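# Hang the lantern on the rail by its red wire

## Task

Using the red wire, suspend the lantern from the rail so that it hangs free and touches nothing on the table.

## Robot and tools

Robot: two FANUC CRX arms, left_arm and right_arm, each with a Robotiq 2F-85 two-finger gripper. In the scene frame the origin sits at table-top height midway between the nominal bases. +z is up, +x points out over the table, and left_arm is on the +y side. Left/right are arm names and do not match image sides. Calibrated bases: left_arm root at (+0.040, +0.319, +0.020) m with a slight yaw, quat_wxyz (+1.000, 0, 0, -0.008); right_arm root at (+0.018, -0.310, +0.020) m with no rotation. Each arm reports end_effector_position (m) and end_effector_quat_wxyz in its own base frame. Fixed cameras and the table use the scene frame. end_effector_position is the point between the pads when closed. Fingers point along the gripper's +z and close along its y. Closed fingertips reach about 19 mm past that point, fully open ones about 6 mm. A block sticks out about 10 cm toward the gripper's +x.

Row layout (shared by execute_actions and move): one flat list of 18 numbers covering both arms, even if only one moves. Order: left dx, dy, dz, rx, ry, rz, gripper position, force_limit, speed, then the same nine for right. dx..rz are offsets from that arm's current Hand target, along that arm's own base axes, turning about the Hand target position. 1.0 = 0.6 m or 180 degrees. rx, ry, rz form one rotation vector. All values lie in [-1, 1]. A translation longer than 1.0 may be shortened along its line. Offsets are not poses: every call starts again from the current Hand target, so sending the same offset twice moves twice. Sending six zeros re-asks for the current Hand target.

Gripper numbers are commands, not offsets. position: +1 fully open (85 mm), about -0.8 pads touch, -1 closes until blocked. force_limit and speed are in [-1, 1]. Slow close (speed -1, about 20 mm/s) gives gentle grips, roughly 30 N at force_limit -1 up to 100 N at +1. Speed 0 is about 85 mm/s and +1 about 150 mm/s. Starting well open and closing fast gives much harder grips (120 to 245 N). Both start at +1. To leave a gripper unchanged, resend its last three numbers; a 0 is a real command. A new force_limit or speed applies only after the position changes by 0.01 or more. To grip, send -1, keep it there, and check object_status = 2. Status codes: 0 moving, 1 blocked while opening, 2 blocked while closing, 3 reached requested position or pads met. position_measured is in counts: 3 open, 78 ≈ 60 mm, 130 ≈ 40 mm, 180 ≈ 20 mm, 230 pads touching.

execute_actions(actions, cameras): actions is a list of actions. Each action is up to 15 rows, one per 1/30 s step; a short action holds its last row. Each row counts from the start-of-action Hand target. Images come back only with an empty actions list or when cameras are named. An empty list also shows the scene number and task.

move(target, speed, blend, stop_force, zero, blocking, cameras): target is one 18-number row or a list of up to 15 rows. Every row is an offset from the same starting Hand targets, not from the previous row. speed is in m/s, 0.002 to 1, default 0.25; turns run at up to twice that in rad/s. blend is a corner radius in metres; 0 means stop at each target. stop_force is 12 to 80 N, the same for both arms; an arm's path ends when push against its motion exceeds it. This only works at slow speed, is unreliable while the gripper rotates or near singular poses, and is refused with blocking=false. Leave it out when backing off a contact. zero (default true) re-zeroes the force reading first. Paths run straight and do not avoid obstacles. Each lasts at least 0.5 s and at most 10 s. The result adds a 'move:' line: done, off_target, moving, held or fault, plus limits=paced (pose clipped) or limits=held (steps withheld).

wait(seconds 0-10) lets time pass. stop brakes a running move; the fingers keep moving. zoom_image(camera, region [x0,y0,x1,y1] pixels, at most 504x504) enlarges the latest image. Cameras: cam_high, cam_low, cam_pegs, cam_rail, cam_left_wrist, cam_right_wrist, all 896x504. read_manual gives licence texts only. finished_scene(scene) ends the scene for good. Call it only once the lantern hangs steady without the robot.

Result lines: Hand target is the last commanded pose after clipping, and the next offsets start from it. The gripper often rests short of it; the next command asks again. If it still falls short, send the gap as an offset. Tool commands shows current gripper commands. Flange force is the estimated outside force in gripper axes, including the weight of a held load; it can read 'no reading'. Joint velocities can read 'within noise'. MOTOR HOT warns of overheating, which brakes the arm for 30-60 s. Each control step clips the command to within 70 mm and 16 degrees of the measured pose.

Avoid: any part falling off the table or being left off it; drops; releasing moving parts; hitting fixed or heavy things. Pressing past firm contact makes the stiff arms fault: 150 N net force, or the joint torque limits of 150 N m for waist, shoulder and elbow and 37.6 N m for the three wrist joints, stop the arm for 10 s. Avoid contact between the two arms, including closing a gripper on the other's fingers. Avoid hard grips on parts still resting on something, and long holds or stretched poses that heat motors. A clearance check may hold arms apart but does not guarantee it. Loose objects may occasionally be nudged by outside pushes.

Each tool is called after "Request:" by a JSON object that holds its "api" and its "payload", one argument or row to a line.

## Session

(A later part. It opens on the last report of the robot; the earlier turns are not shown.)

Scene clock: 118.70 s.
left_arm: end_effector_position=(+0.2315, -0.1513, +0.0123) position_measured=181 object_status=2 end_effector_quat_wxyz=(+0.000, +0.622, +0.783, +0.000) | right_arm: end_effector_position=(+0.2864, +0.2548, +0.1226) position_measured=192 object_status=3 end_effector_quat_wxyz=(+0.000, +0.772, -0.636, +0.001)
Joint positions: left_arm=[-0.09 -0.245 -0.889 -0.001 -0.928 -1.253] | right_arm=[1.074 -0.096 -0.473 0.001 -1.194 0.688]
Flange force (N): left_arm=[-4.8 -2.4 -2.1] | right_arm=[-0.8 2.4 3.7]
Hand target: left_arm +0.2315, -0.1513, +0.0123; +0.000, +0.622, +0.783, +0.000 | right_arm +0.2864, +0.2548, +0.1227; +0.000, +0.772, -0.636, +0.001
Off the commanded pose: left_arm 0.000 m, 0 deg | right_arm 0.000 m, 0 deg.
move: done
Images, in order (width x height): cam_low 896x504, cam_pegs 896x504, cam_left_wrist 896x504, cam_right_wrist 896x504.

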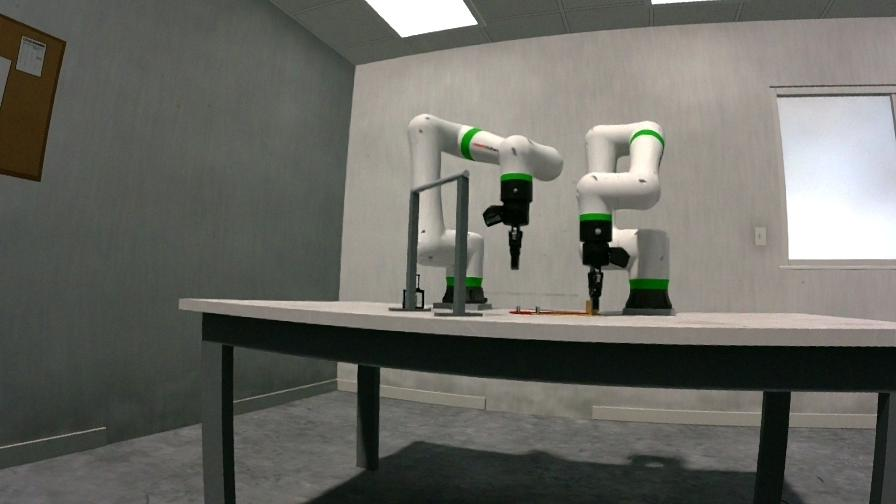

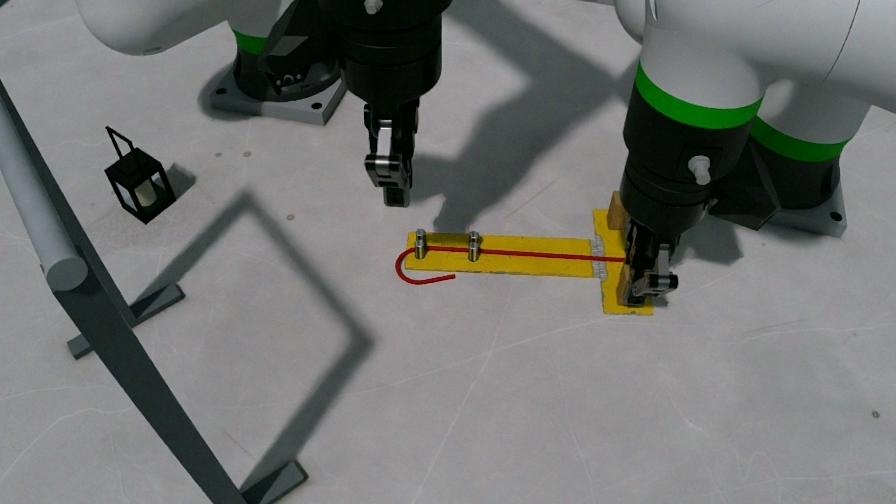

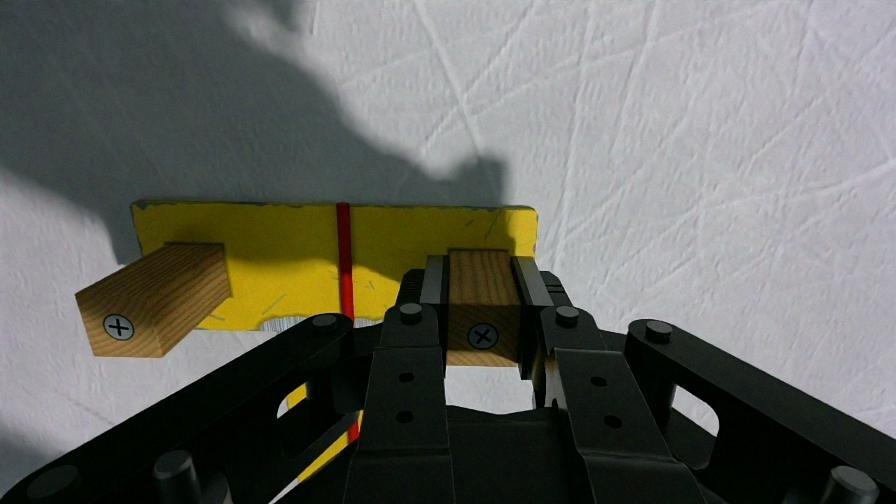

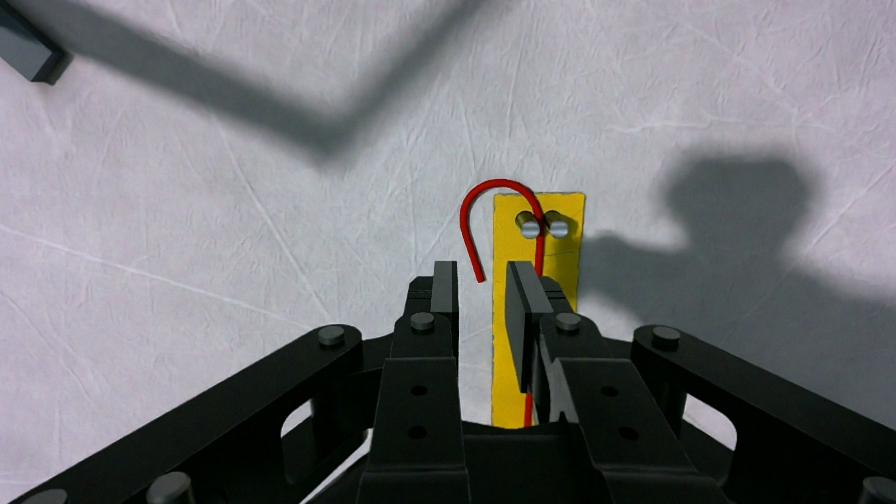

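Request:
{"api": "execute_actions", "payload": {
  "actions": []
}}

Scene clock: 122.37 s.
left_arm: end_effector_position=(+0.2315, -0.1513, +0.0123) position_measured=181 object_status=2 end_effector_quat_wxyz=(+0.000, +0.622, +0.783, +0.000) | right_arm: end_effector_position=(+0.2864, +0.2548, +0.1227) position_measured=192 object_status=3 end_effector_quat_wxyz=(+0.000, +0.772, -0.636, +0.001)
Joint positions: left_arm=[-0.09 -0.245 -0.889 -0.001 -0.928 -1.253] | right_arm=[1.074 -0.096 -0.473 0.001 -1.194 0.688]
Joint velocities: within noise
Flange force (N): left_arm=[-3.9 -3.0 -2.2] | right_arm=[0.0 2.8 3.3]
Hand target: left_arm +0.2315, -0.1513, +0.0123; +0.000, +0.622, +0.783, +0.000 | right_arm +0.2864, +0.2548, +0.1227; +0.000, +0.772, -0.636, +0.001
Tool commands: left_gripper/position=-1.0 left_gripper/force_limit=-0.6 left_gripper/speed=-1.0 right_gripper/position=-0.5 right_gripper/force_limit=+0.2 right_gripper/speed=-1.0
Off the commanded pose: left_arm 0.000 m, 0 deg | right_arm 0.000 m, 0 deg.

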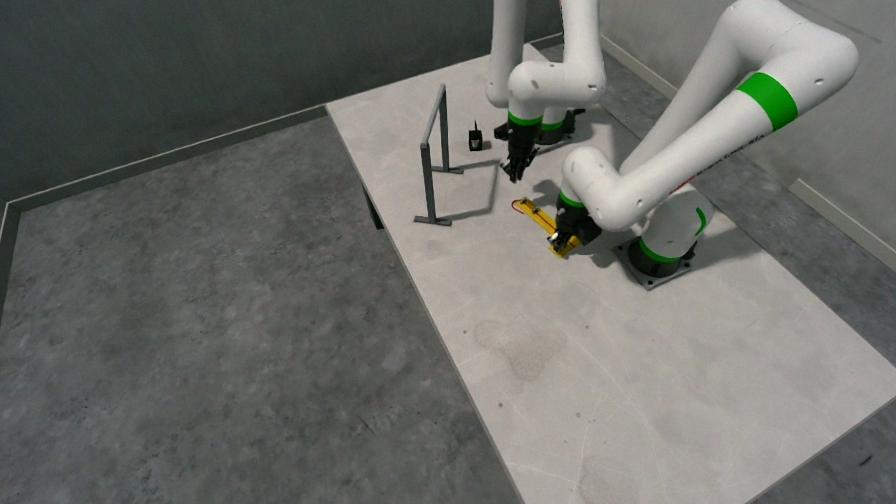

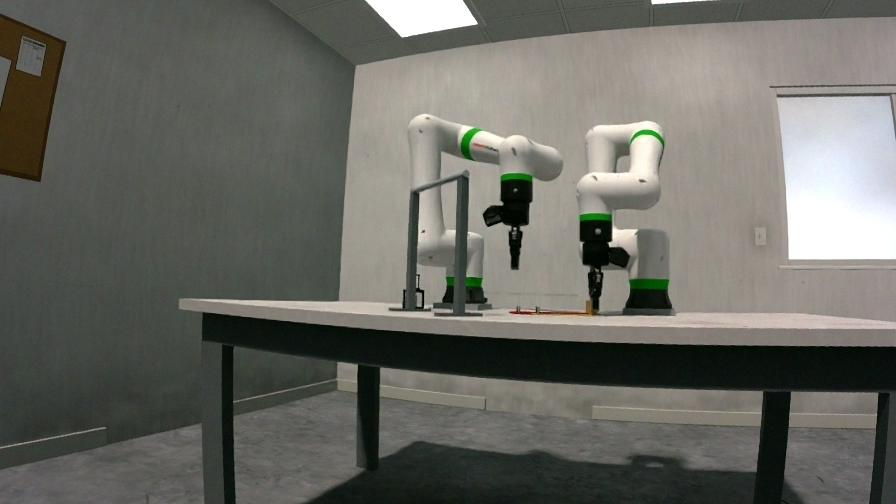

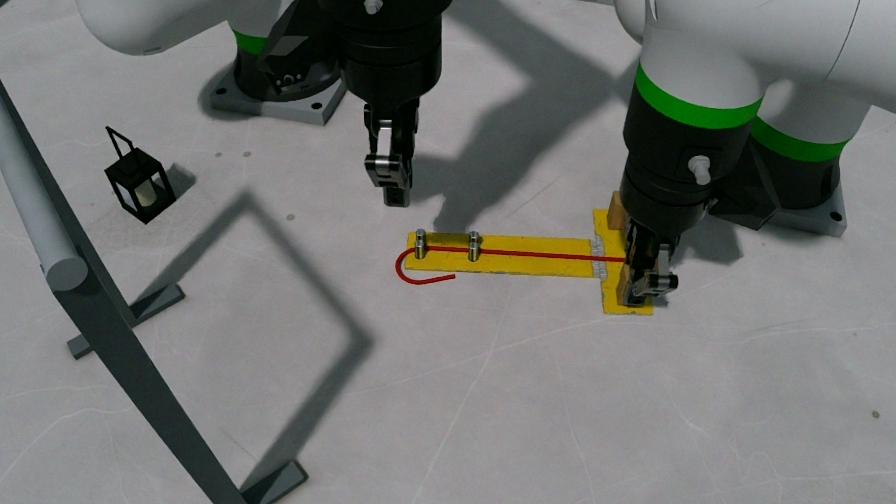

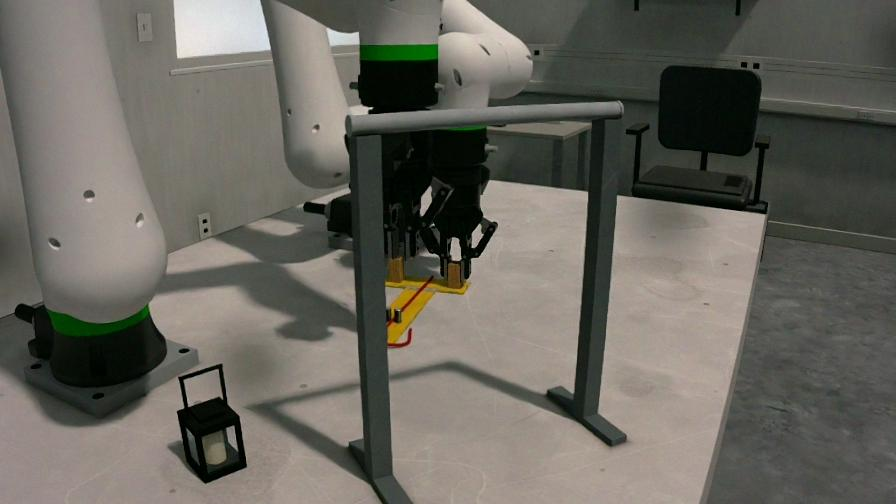

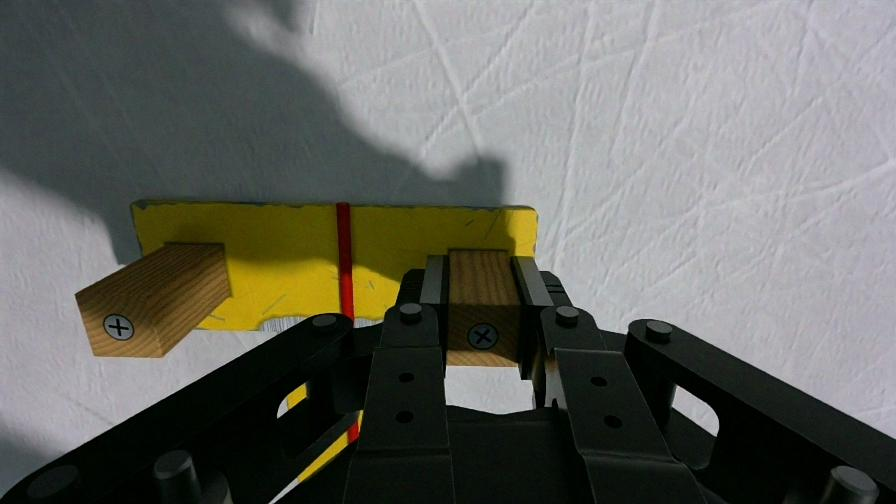

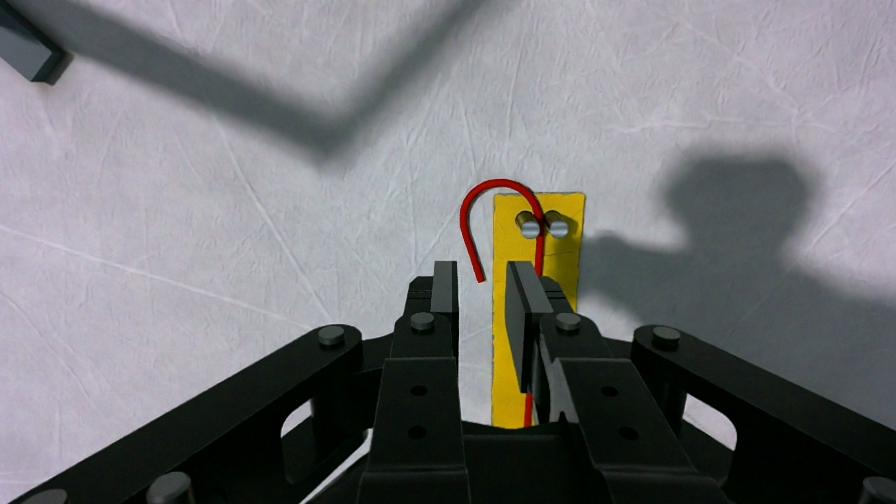

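Request:
{"api": "move", "payload": {
  "target": [
    [0,0,0,0,0,0,-1,-0.6,-1,-0.1183,0.1943,-0.06,0,0,0.0083,-0.65,0.2,-1]
  ],
  "speed": 0.15,
  "cameras": ["cam_right_wrist","cam_pegs"]
}}

Scene clock: 129.57 s.
left_arm: end_effector_position=(+0.2315, -0.1513, +0.0123) position_measured=181 object_status=2 end_effector_quat_wxyz=(+0.000, +0.622, +0.783, +0.000) | right_arm: end_effector_position=(+0.2154, +0.3714, +0.0867) position_measured=211 object_status=3 end_effector_quat_wxyz=(+0.000, +0.780, -0.626, +0.001)
Joint positions: left_arm=[-0.09 -0.245 -0.889 -0.001 -0.928 -1.253] | right_arm=[1.354 0.064 -0.408 0.001 -1.1 0.435]
Flange force (N): left_arm=[-4.3 -2.8 -1.9] | right_arm=[-0.2 2.4 3.7]
Hand target: left_arm +0.2315, -0.1513, +0.0123; +0.000, +0.622, +0.783, +0.000 | right_arm +0.2154, +0.3714, +0.0867; +0.000, +0.780, -0.626, +0.001
Off the commanded pose: left_arm 0.000 m, 0 deg | right_arm 0.000 m, 0 deg.
move: done
Images, in order (width x height): cam_pegs 896x504, cam_right_wrist 896x504.

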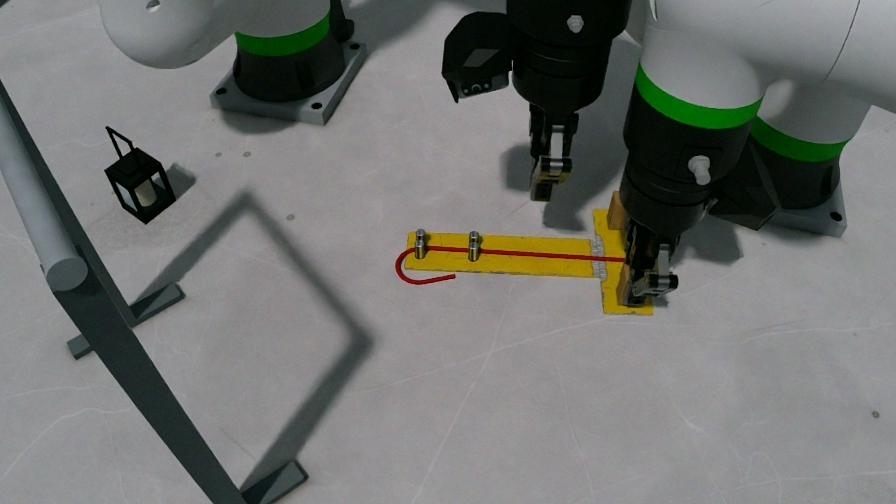

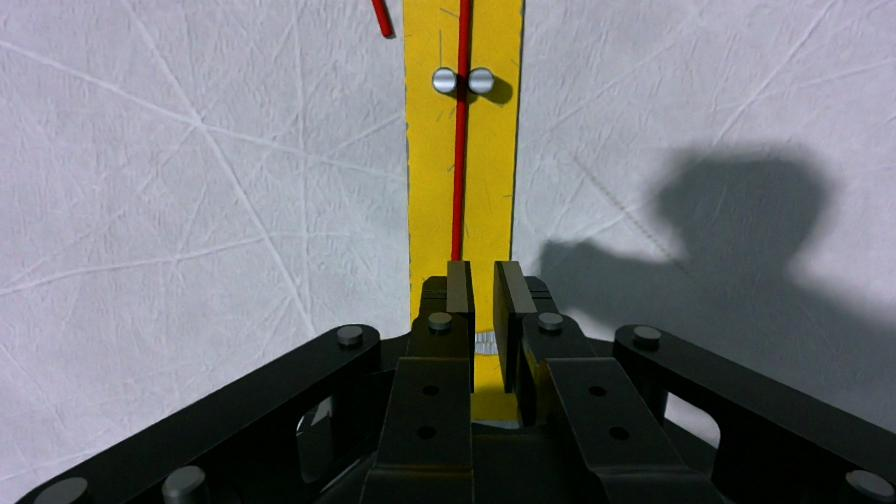

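Request:
{"api": "move", "payload": {
  "target": [
    [0,0,0,0,0,0,-1,-0.6,-1,0.0072,0.0017,-0.1,0,0,-0.0106,-0.65,0.2,-1],
    [0,0,0,0,0,0,-1,-0.6,-1,0.0072,0.0017,-0.1355,0,0,-0.0106,-0.65,0.2,-1]
  ],
  "speed": [0.06,0.012],
  "stop_force": 12,
  "cameras": ["cam_right_wrist","cam_pegs"]
}}

Request:
{"api": "zoom_image", "payload": {
  "camera": "cam_pegs",
  "region": [380, 130, 680, 330]
}}

Scene clock: 132.13 s.
left_arm: end_effector_position=(+0.2315, -0.1513, +0.0123) position_measured=181 object_status=2 end_effector_quat_wxyz=(+0.000, +0.622, +0.783, +0.000) | right_arm: end_effector_position=(+0.2164, +0.3716, +0.0726) position_measured=211 object_status=3 end_effector_quat_wxyz=(+0.000, +0.777, -0.629, +0.001)
Joint positions: left_arm=[-0.09 -0.245 -0.889 -0.001 -0.928 -1.253] | right_arm=[1.351 0.083 -0.424 0.001 -1.065 0.429]
Flange force (N): left_arm=[-4.3 -2.4 -2.4] | right_arm=[-0.2 2.2 3.6]
Hand target: left_arm +0.2315, -0.1513, +0.0123; +0.000, +0.622, +0.783, +0.000 | right_arm +0.2164, +0.3716, +0.0726; +0.000, +0.777, -0.629, +0.001 (not the last commanded pose)
Off the commanded pose: left_arm 0.000 m, 0 deg | right_arm 0.067 m, 1 deg.
move: held (right_arm; a check stopped the path); path passed 0 of 2 targets; limits=held
pose unreachable (right arm): on one or more control steps of this call, first in action 0 (counted from 0), this arm could not follow its commanded pose, so it was not sent that pose on those steps. It may still have moved: this result reports where it is.
cause: moving toward the commanded pose would bring a part of the arm too close to another arm (a part of this arm just beyond joint 5 (wrist pitch) and a part of the left arm just beyond its joint 5 (wrist pitch), at the place that arm is still heading or pushing toward).
Images, in order (width x height): cam_pegs 896x504, cam_right_wrist 896x504.

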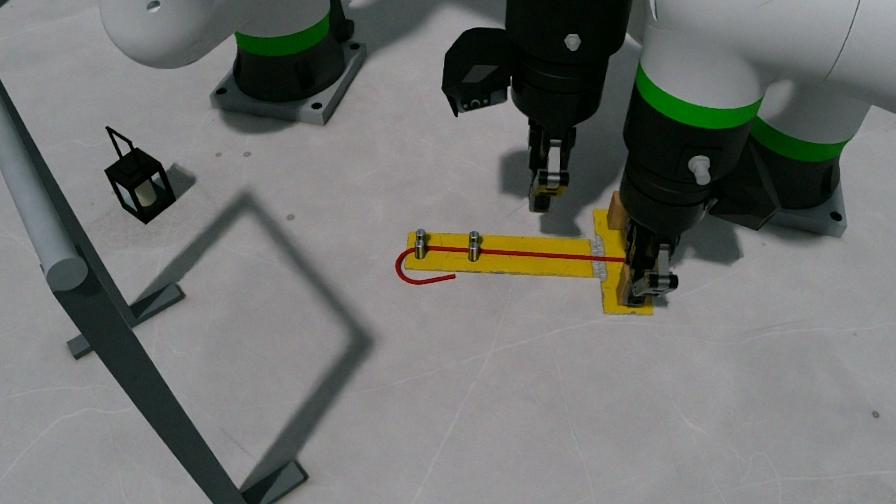

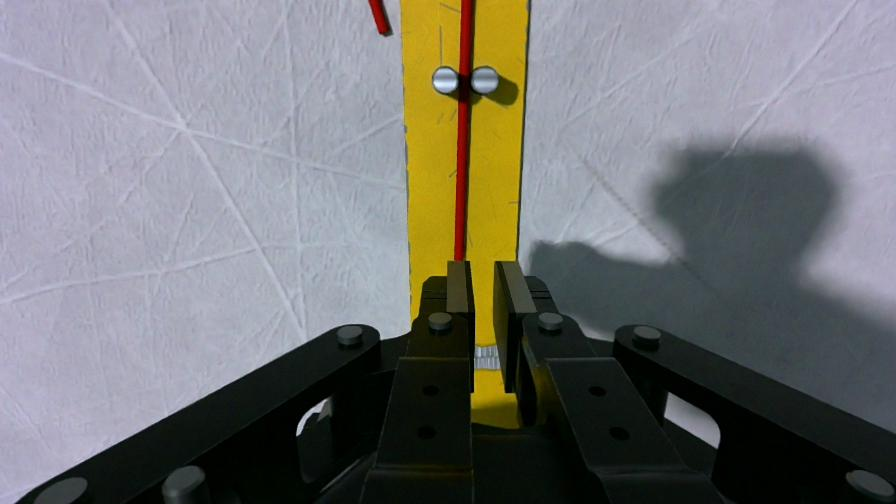

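Scaled by 1.680.

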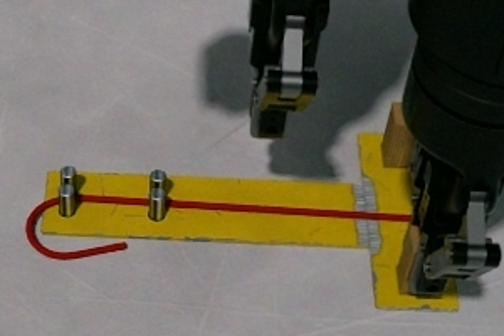

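Request:
{"api": "move", "payload": {
  "target": [
    [0,0,0,0,0,0,-1,-0.6,-1,0.0343,-0.151,0,0,0,0,-0.65,0.2,-1]
  ],
  "speed": 0.15,
  "cameras": ["cam_right_wrist"]
}}

Scene clock: 137.43 s.
left_arm: end_effector_position=(+0.2315, -0.1513, +0.0123) position_measured=181 object_status=2 end_effector_quat_wxyz=(+0.000, +0.622, +0.783, +0.000) | right_arm: end_effector_position=(+0.2370, +0.2810, +0.0726) position_measured=211 object_status=3 end_effector_quat_wxyz=(+0.000, +0.777, -0.629, +0.001)
Joint positions: left_arm=[-0.09 -0.245 -0.889 -0.001 -0.928 -1.253] | right_arm=[1.233 -0.078 -0.586 0.002 -1.064 0.548]
Flange force (N): left_arm=[-4.6 -2.6 -2.0] | right_arm=[-0.2 3.4 3.4]
Hand target: left_arm +0.2315, -0.1513, +0.0123; +0.000, +0.622, +0.783, +0.000 | right_arm +0.2370, +0.2810, +0.0726; +0.000, +0.777, -0.629, +0.001
Off the commanded pose: left_arm 0.000 m, 0 deg | right_arm 0.000 m, 0 deg.
move: done
Images, in order (width x height): cam_right_wrist 896x504.

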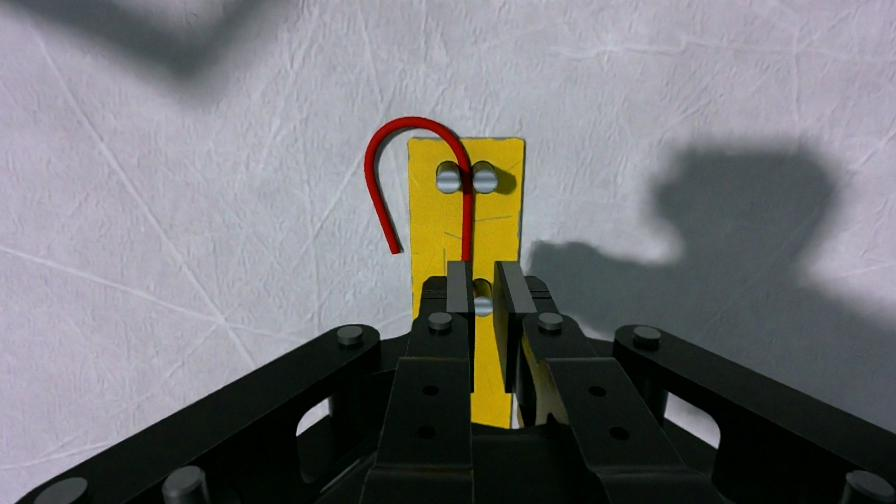

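Request:
{"api": "move", "payload": {
  "target": [
    [0,0,0,0,0,0,-1,-0.6,-1,-0.001,0.005,-0.1,0,0,0,-0.65,0.2,-1],
    [0,0,0,0,0,0,-1,-0.6,-1,-0.001,0.005,-0.1225,0,0,0,-0.65,0.2,-1]
  ],
  "speed": [0.06,0.01],
  "stop_force": 12,
  "cameras": ["cam_right_wrist","cam_pegs"]
}}

Request:
{"api": "zoom_image", "payload": {
  "camera": "cam_pegs",
  "region": [380, 130, 680, 330]
}}

Scene clock: 144.97 s.
left_arm: end_effector_position=(+0.2315, -0.1513, +0.0123) position_measured=181 object_status=2 end_effector_quat_wxyz=(+0.000, +0.622, +0.783, +0.000) | right_arm: end_effector_position=(+0.2364, +0.2840, +0.0019) position_measured=211 object_status=3 end_effector_quat_wxyz=(+0.000, +0.777, -0.629, +0.001)
Joint positions: left_arm=[-0.09 -0.245 -0.889 -0.001 -0.928 -1.253] | right_arm=[1.237 0.048 -0.662 0.002 -0.861 0.543]
Flange force (N): left_arm=[-4.9 -3.6 -2.7] | right_arm=[5.6 12.7 -46.3]
Hand target: left_arm +0.2315, -0.1513, +0.0123; +0.000, +0.622, +0.783, +0.000 | right_arm +0.2364, +0.2840, +0.0019; +0.000, +0.777, -0.629, +0.001 (not the last commanded pose)
Off the commanded pose: left_arm 0.000 m, 0 deg | right_arm 0.003 m, 0 deg.
move: contact (right_arm); path passed 1 of 2 targets
Images, in order (width x height): cam_pegs 896x504, cam_right_wrist 896x504.

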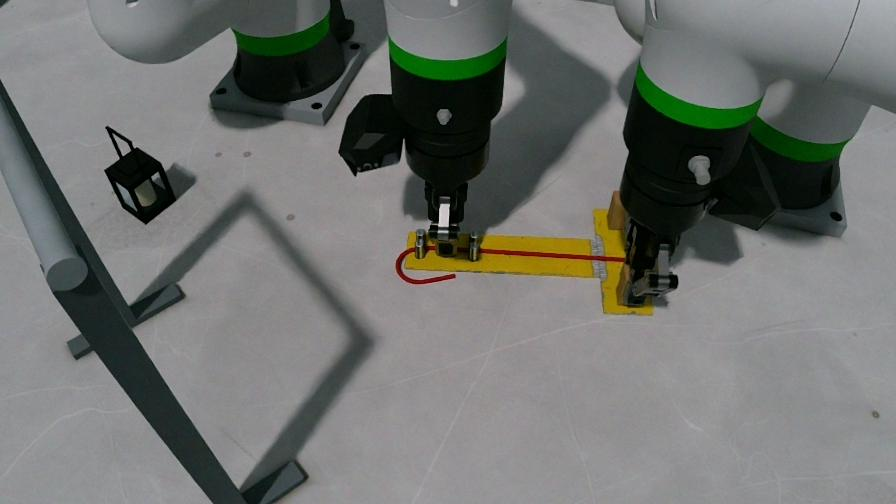

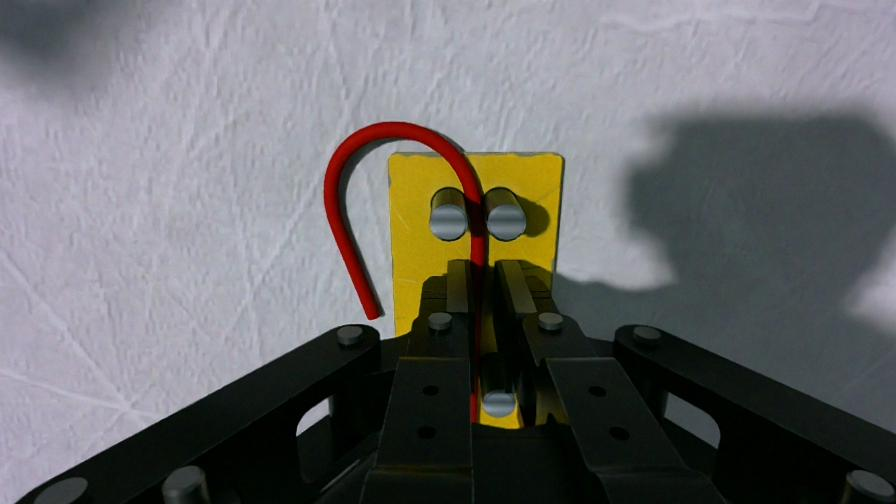

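Scaled by 1.680.

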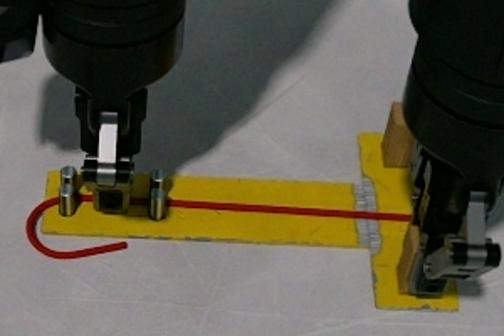

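Request:
{"api": "move", "payload": {
  "target": [
    [0,0,0,0,0,0,-1,-0.6,-1,0,0,0.004,0,0,0,-0.65,0.2,-1],
    [0,0,0,0,0,0,-1,-0.6,-1,0,0,0.004,0,0,0,-1,0.2,-1],
    [0,0,0,0,0,0,-1,-0.6,-1,0,0,0.03,0,0,0,-1,0.2,-1]
  ],
  "speed": [0.02,0.03,0.03],
  "cameras": ["cam_right_wrist","cam_pegs"]
}}

Request:
{"api": "zoom_image", "payload": {
  "camera": "cam_pegs",
  "region": [380, 130, 680, 330]
}}

Scene clock: 148.20 s.
left_arm: end_effector_position=(+0.2315, -0.1513, +0.0123) position_measured=181 object_status=2 end_effector_quat_wxyz=(+0.000, +0.622, +0.783, +0.000) | right_arm: end_effector_position=(+0.2364, +0.2840, +0.0199) position_measured=227 object_status=2 end_effector_quat_wxyz=(+0.000, +0.777, -0.629, +0.001)
Joint positions: left_arm=[-0.09 -0.245 -0.889 -0.001 -0.928 -1.253] | right_arm=[1.237 0.013 -0.644 0.002 -0.914 0.543]
Flange force (N): left_arm=[-5.2 -6.4 -7.2] | right_arm=[-1.7 -2.1 5.3]
Hand target: left_arm +0.2315, -0.1513, +0.0123; +0.000, +0.622, +0.783, +0.000 | right_arm +0.2364, +0.2840, +0.0199; +0.000, +0.777, -0.629, +0.001
Off the commanded pose: left_arm 0.000 m, 0 deg | right_arm 0.000 m, 0 deg.
move: done
Images, in order (width x height): cam_pegs 896x504, cam_right_wrist 896x504.

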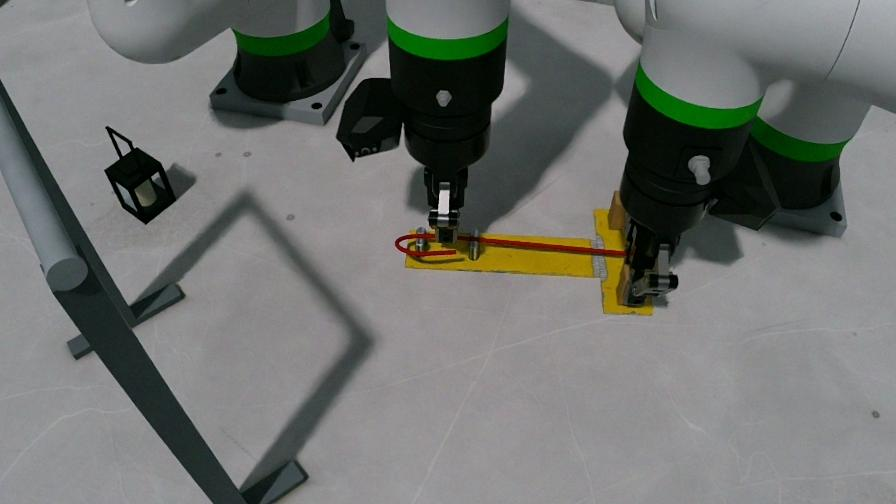

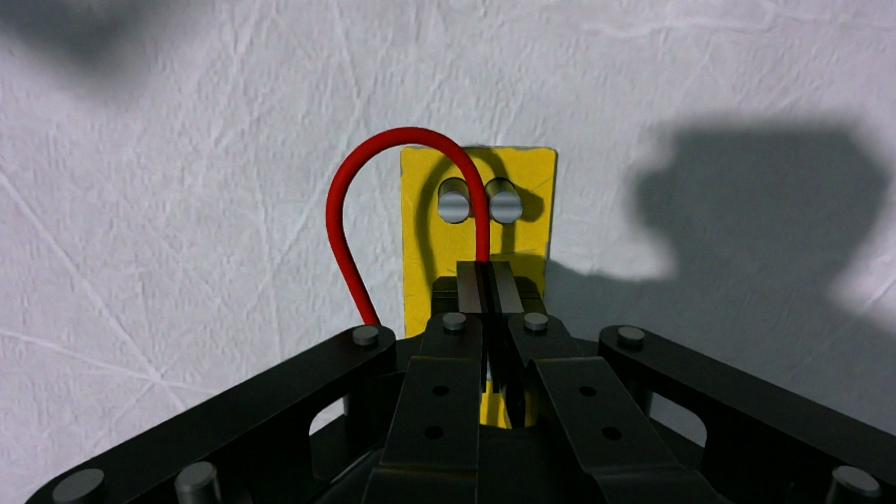

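Scaled by 1.680.

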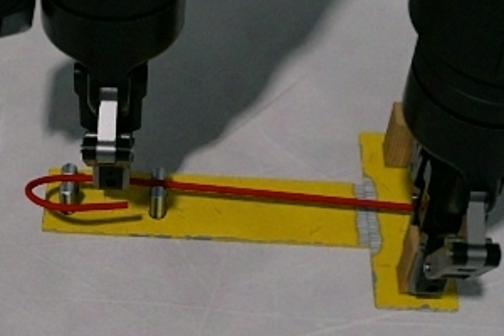

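Request:
{"api": "move", "payload": {
  "target": [
    [0,0,0,0,0,0,-1,-0.6,-1,0,0,0.1168,0,0,0,-1,0.2,-1],
    [0,0,0,0,0,0,-1,-0.6,-1,0.21,-0.02,0.1168,0,0,0,-1,0.2,-1],
    [0,0,0,0,0,0,-1,-0.6,-1,0.21,-0.02,0.01,0,0,0,-1,0.2,-1],
    [0,0,0,0,0,0,-1,-0.6,-1,0.21,-0.02,-0.03,0,0,0,-1,0.2,-1]
  ],
  "speed": [0.08,0.15,0.1,0.02],
  "blend": [0.02,0.02,0.005,0],
  "cameras": ["cam_right_wrist","cam_pegs"]
}}

Request:
{"api": "zoom_image", "payload": {
  "camera": "cam_pegs",
  "region": [380, 180, 680, 380]
}}

Scene clock: 155.03 s.
left_arm: end_effector_position=(+0.2315, -0.1513, +0.0123) position_measured=181 object_status=2 end_effector_quat_wxyz=(+0.000, +0.622, +0.783, +0.000) | right_arm: end_effector_position=(+0.3624, +0.2720, +0.0019) position_measured=227 object_status=2 end_effector_quat_wxyz=(+0.000, +0.777, -0.629, +0.001)
Joint positions: left_arm=[-0.09 -0.245 -0.889 -0.001 -0.928 -1.253] | right_arm=[0.936 0.242 -0.433 0.002 -0.896 0.844]
Flange force (N): left_arm=[-4.1 -2.5 -1.6] | right_arm=[-1.5 0.7 3.4]
Hand target: left_arm +0.2315, -0.1513, +0.0123; +0.000, +0.622, +0.783, +0.000 | right_arm +0.3624, +0.2720, +0.0019; +0.000, +0.777, -0.629, +0.001
Off the commanded pose: left_arm 0.000 m, 0 deg | right_arm 0.000 m, 0 deg.
move: done
Images, in order (width x height): cam_pegs 896x504, cam_right_wrist 896x504.

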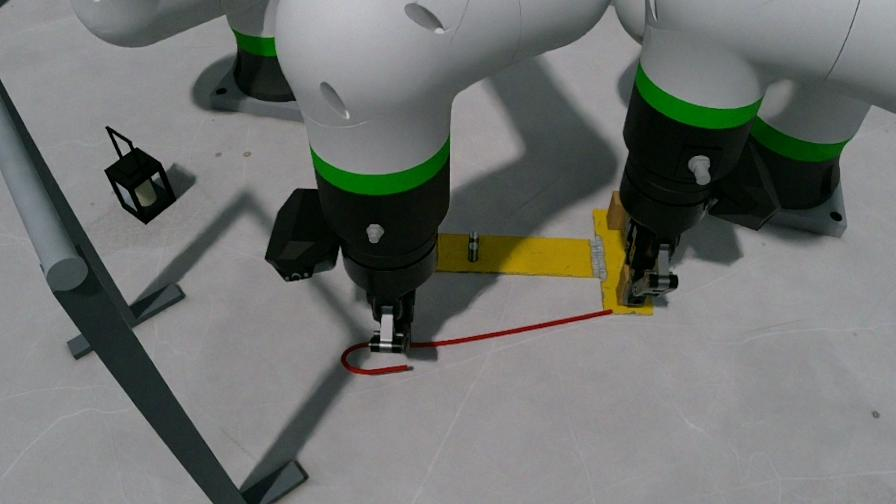

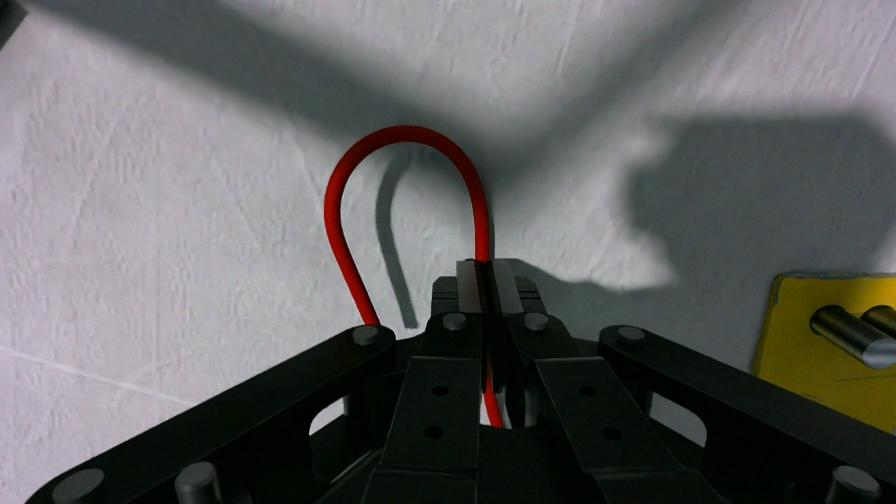

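Scaled by 1.680.

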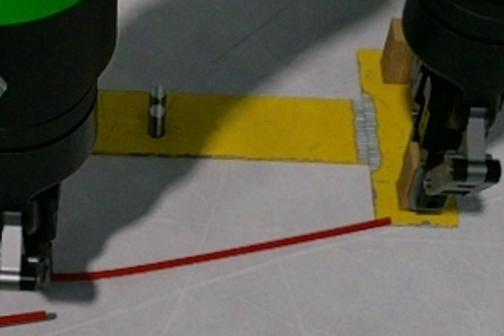

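Request:
{"api": "move", "payload": {
  "target": [
    [0,0,0,0,0,0,-1,-0.6,-1,0,0,0.0,0,0,0,-0.65,0.2,-1],
    [0,0,0,0,0,0,-1,-0.6,-1,0,0,0.2,0,0,0,-0.65,0.2,-1]
  ],
  "speed": [0.1,0.15],
  "cameras": ["cam_right_wrist","cam_pegs"]
}}

Request:
{"api": "zoom_image", "payload": {
  "camera": "cam_pegs",
  "region": [310, 210, 680, 410]
}}

Scene clock: 158.37 s.
left_arm: end_effector_position=(+0.2315, -0.1513, +0.0123) position_measured=181 object_status=2 end_effector_quat_wxyz=(+0.000, +0.622, +0.783, +0.000) | right_arm: end_effector_position=(+0.3624, +0.2720, +0.1219) position_measured=211 object_status=3 end_effector_quat_wxyz=(+0.000, +0.777, -0.629, +0.001)
Joint positions: left_arm=[-0.09 -0.245 -0.889 -0.001 -0.928 -1.253] | right_arm=[0.936 0.084 -0.295 0.001 -1.191 0.845]
Flange force (N): left_arm=[-4.0 -2.5 -1.6] | right_arm=[-1.1 1.6 3.9]
Hand target: left_arm +0.2315, -0.1513, +0.0123; +0.000, +0.622, +0.783, +0.000 | right_arm +0.3624, +0.2720, +0.1219; +0.000, +0.777, -0.629, +0.001
Off the commanded pose: left_arm 0.000 m, 0 deg | right_arm 0.000 m, 0 deg.
move: done
Images, in order (width x height): cam_pegs 896x504, cam_right_wrist 896x504.

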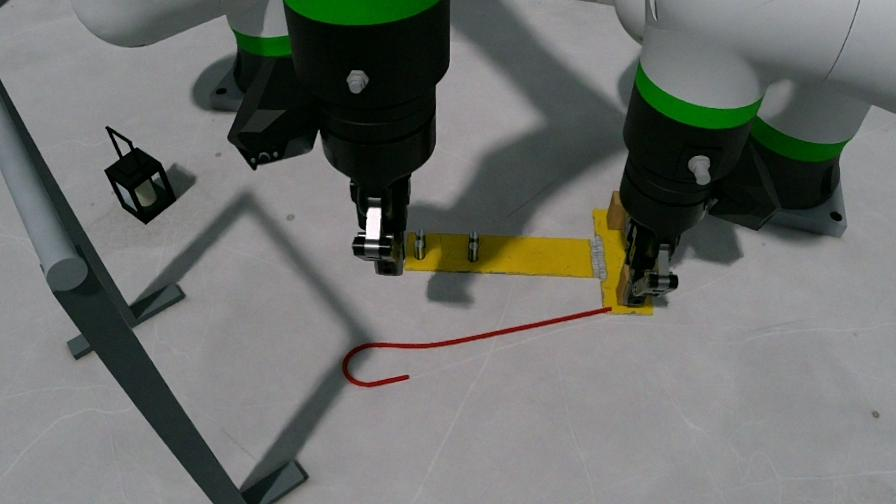

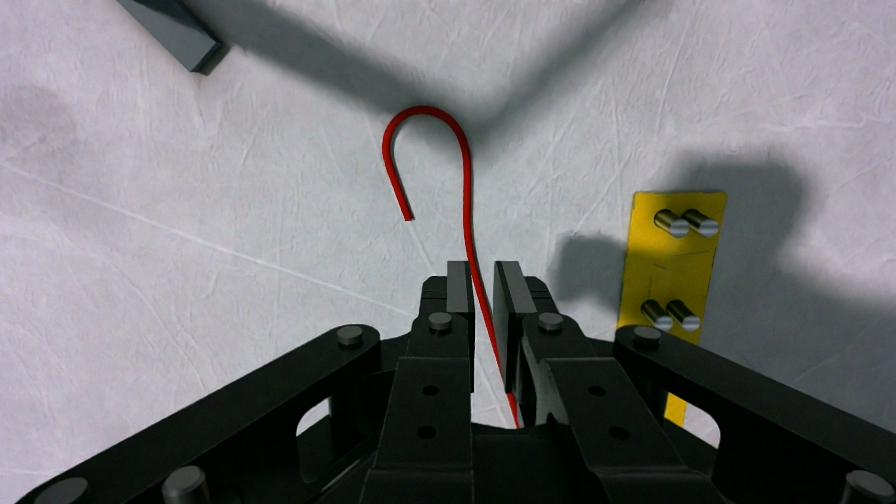

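Scaled by 1.362.

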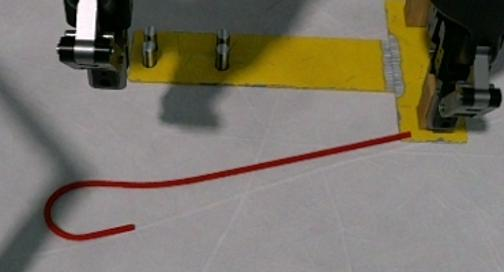

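Request:
{"api": "move", "payload": {
  "target": [
    [0,0,0,0,0,0,-1,-0.6,-1,-0.049,0.105,-0.1,0,0,0.0778,-0.65,0.2,-1]
  ],
  "speed": 0.15,
  "cameras": ["cam_right_wrist"]
}}

Scene clock: 162.33 s.
left_arm: end_effector_position=(+0.2315, -0.1513, +0.0123) position_measured=181 object_status=2 end_effector_quat_wxyz=(+0.000, +0.622, +0.783, +0.000) | right_arm: end_effector_position=(+0.3430, +0.3131, +0.0828) position_measured=211 object_status=3 end_effector_quat_wxyz=(+0.000, +0.825, -0.565, +0.001)
Joint positions: left_arm=[-0.09 -0.245 -0.889 -0.001 -0.928 -1.253] | right_arm=[1.024 0.153 -0.318 0.001 -1.1 0.916]
Flange force (N): left_arm=[-4.0 -2.6 -1.7] | right_arm=[-1.5 2.4 3.2]
Hand target: left_arm +0.2315, -0.1513, +0.0123; +0.000, +0.622, +0.783, +0.000 | right_arm +0.3430, +0.3131, +0.0828; +0.000, +0.825, -0.565, +0.001 (not the last commanded pose)
Off the commanded pose: left_arm 0.000 m, 0 deg | right_arm 0.032 m, 5 deg.
move: held (right_arm; a check stopped the path); limits=held
pose unreachable (right arm): on one or more control steps of this call, first in action 0 (counted from 0), this arm could not follow its commanded pose, so it was not sent that pose on those steps. It may still have moved: this result reports where it is.
cause: moving toward the commanded pose would bring a part of the arm too close to another arm (a part of this arm just beyond joint 4 (forearm roll) and a part of the left arm just beyond its joint 5 (wrist pitch), at the place that arm is still heading or pushing toward).
Images, in order (width x height): cam_right_wrist 896x504.

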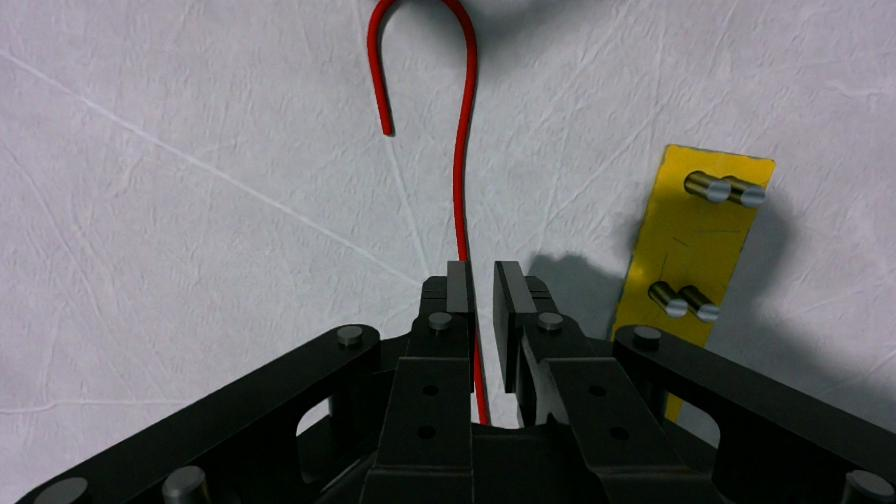

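Request:
{"api": "move", "payload": {
  "target": [
    [0,0,0,0,0,0,-1,-0.6,-1,0.0035,0.0013,-0.1,0,0,0,-0.65,0.2,-1],
    [0,0,0,0,0,0,-1,-0.6,-1,0.0035,0.0013,-0.136,0,0,0,-0.65,0.2,-1]
  ],
  "speed": [0.08,0.02],
  "cameras": ["cam_right_wrist"]
}}

Scene clock: 165.80 s.
left_arm: end_effector_position=(+0.2315, -0.1513, +0.0123) position_measured=181 object_status=2 end_effector_quat_wxyz=(+0.000, +0.622, +0.783, +0.000) | right_arm: end_effector_position=(+0.3432, +0.3132, +0.0803) position_measured=211 object_status=3 end_effector_quat_wxyz=(+0.000, +0.825, -0.565, +0.001)
Joint positions: left_arm=[-0.09 -0.245 -0.889 -0.001 -0.928 -1.253] | right_arm=[1.024 0.156 -0.321 0.001 -1.093 0.916]
Flange force (N): left_arm=[-4.2 -2.2 -1.6] | right_arm=[-1.1 1.7 3.7]
Hand target: left_arm +0.2315, -0.1513, +0.0123; +0.000, +0.622, +0.783, +0.000 | right_arm +0.3432, +0.3132, +0.0803; +0.000, +0.825, -0.565, +0.001 (not the last commanded pose)
Off the commanded pose: left_arm 0.000 m, 0 deg | right_arm 0.079 m, 0 deg.
move: held (right_arm; a check stopped the path); path passed 0 of 2 targets; limits=held
pose unreachable (right arm): on one or more control steps of this call, first in action 0 (counted from 0), this arm could not follow its commanded pose, so it was not sent that pose on those steps. It may still have moved: this result reports where it is.
cause: moving toward the commanded pose would bring a part of the arm too close to another arm (a part of this arm just beyond joint 4 (forearm roll) and a part of the left arm just beyond its joint 5 (wrist pitch), at the place that arm is still heading or pushing toward).
Images, in order (width x height): cam_right_wrist 896x504.

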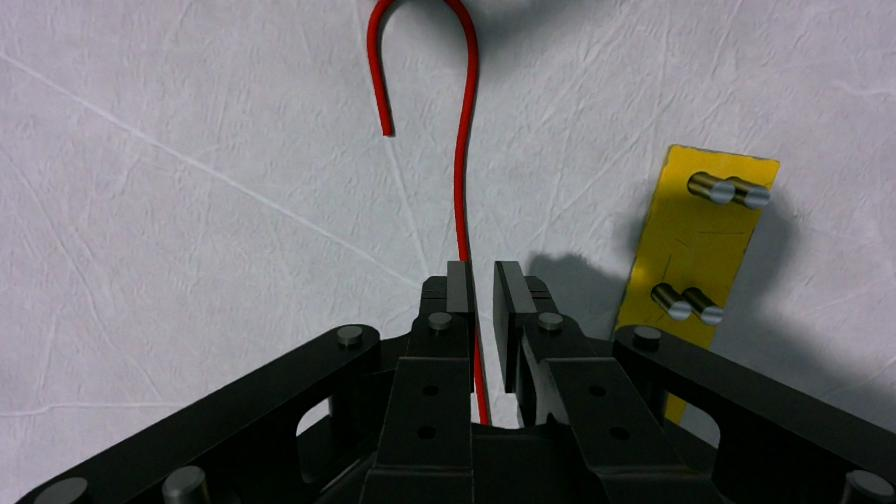

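Request:
{"api": "move", "payload": {
  "target": [
    [0,0,0,0,0,0,-1,-0.6,-1,0.019,-0.047,-0.05,0,0,-0.02,-0.65,0.2,-1],
    [0,0,0,0,0,0,-1,-0.6,-1,0.019,-0.047,-0.131,0,0,-0.02,-0.65,0.2,-1]
  ],
  "speed": [0.08,0.04],
  "cameras": ["cam_right_wrist"]
}}

Scene clock: 170.27 s.
left_arm: end_effector_position=(+0.2315, -0.1513, +0.0123) position_measured=181 object_status=2 end_effector_quat_wxyz=(+0.000, +0.622, +0.783, +0.000) | right_arm: end_effector_position=(+0.3547, +0.2851, +0.0018) position_measured=211 object_status=3 end_effector_quat_wxyz=(+0.000, +0.807, -0.591, +0.001)
Joint positions: left_arm=[-0.09 -0.245 -0.889 -0.001 -0.928 -1.253] | right_arm=[0.968 0.246 -0.429 0.002 -0.895 0.909]
Flange force (N): left_arm=[-4.4 -2.2 -1.2] | right_arm=[1.4 10.5 -55.1]
Hand target: left_arm +0.2315, -0.1513, +0.0123; +0.000, +0.622, +0.783, +0.000 | right_arm +0.3546, +0.2850, +0.0017; +0.000, +0.807, -0.591, +0.001
Off the commanded pose: left_arm 0.000 m, 0 deg | right_arm 0.000 m, 0 deg.
move: done
Images, in order (width x height): cam_right_wrist 896x504.

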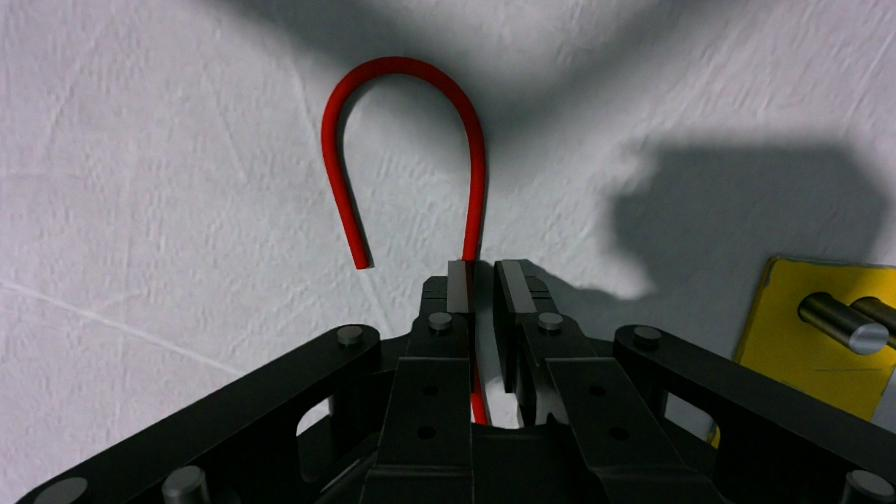

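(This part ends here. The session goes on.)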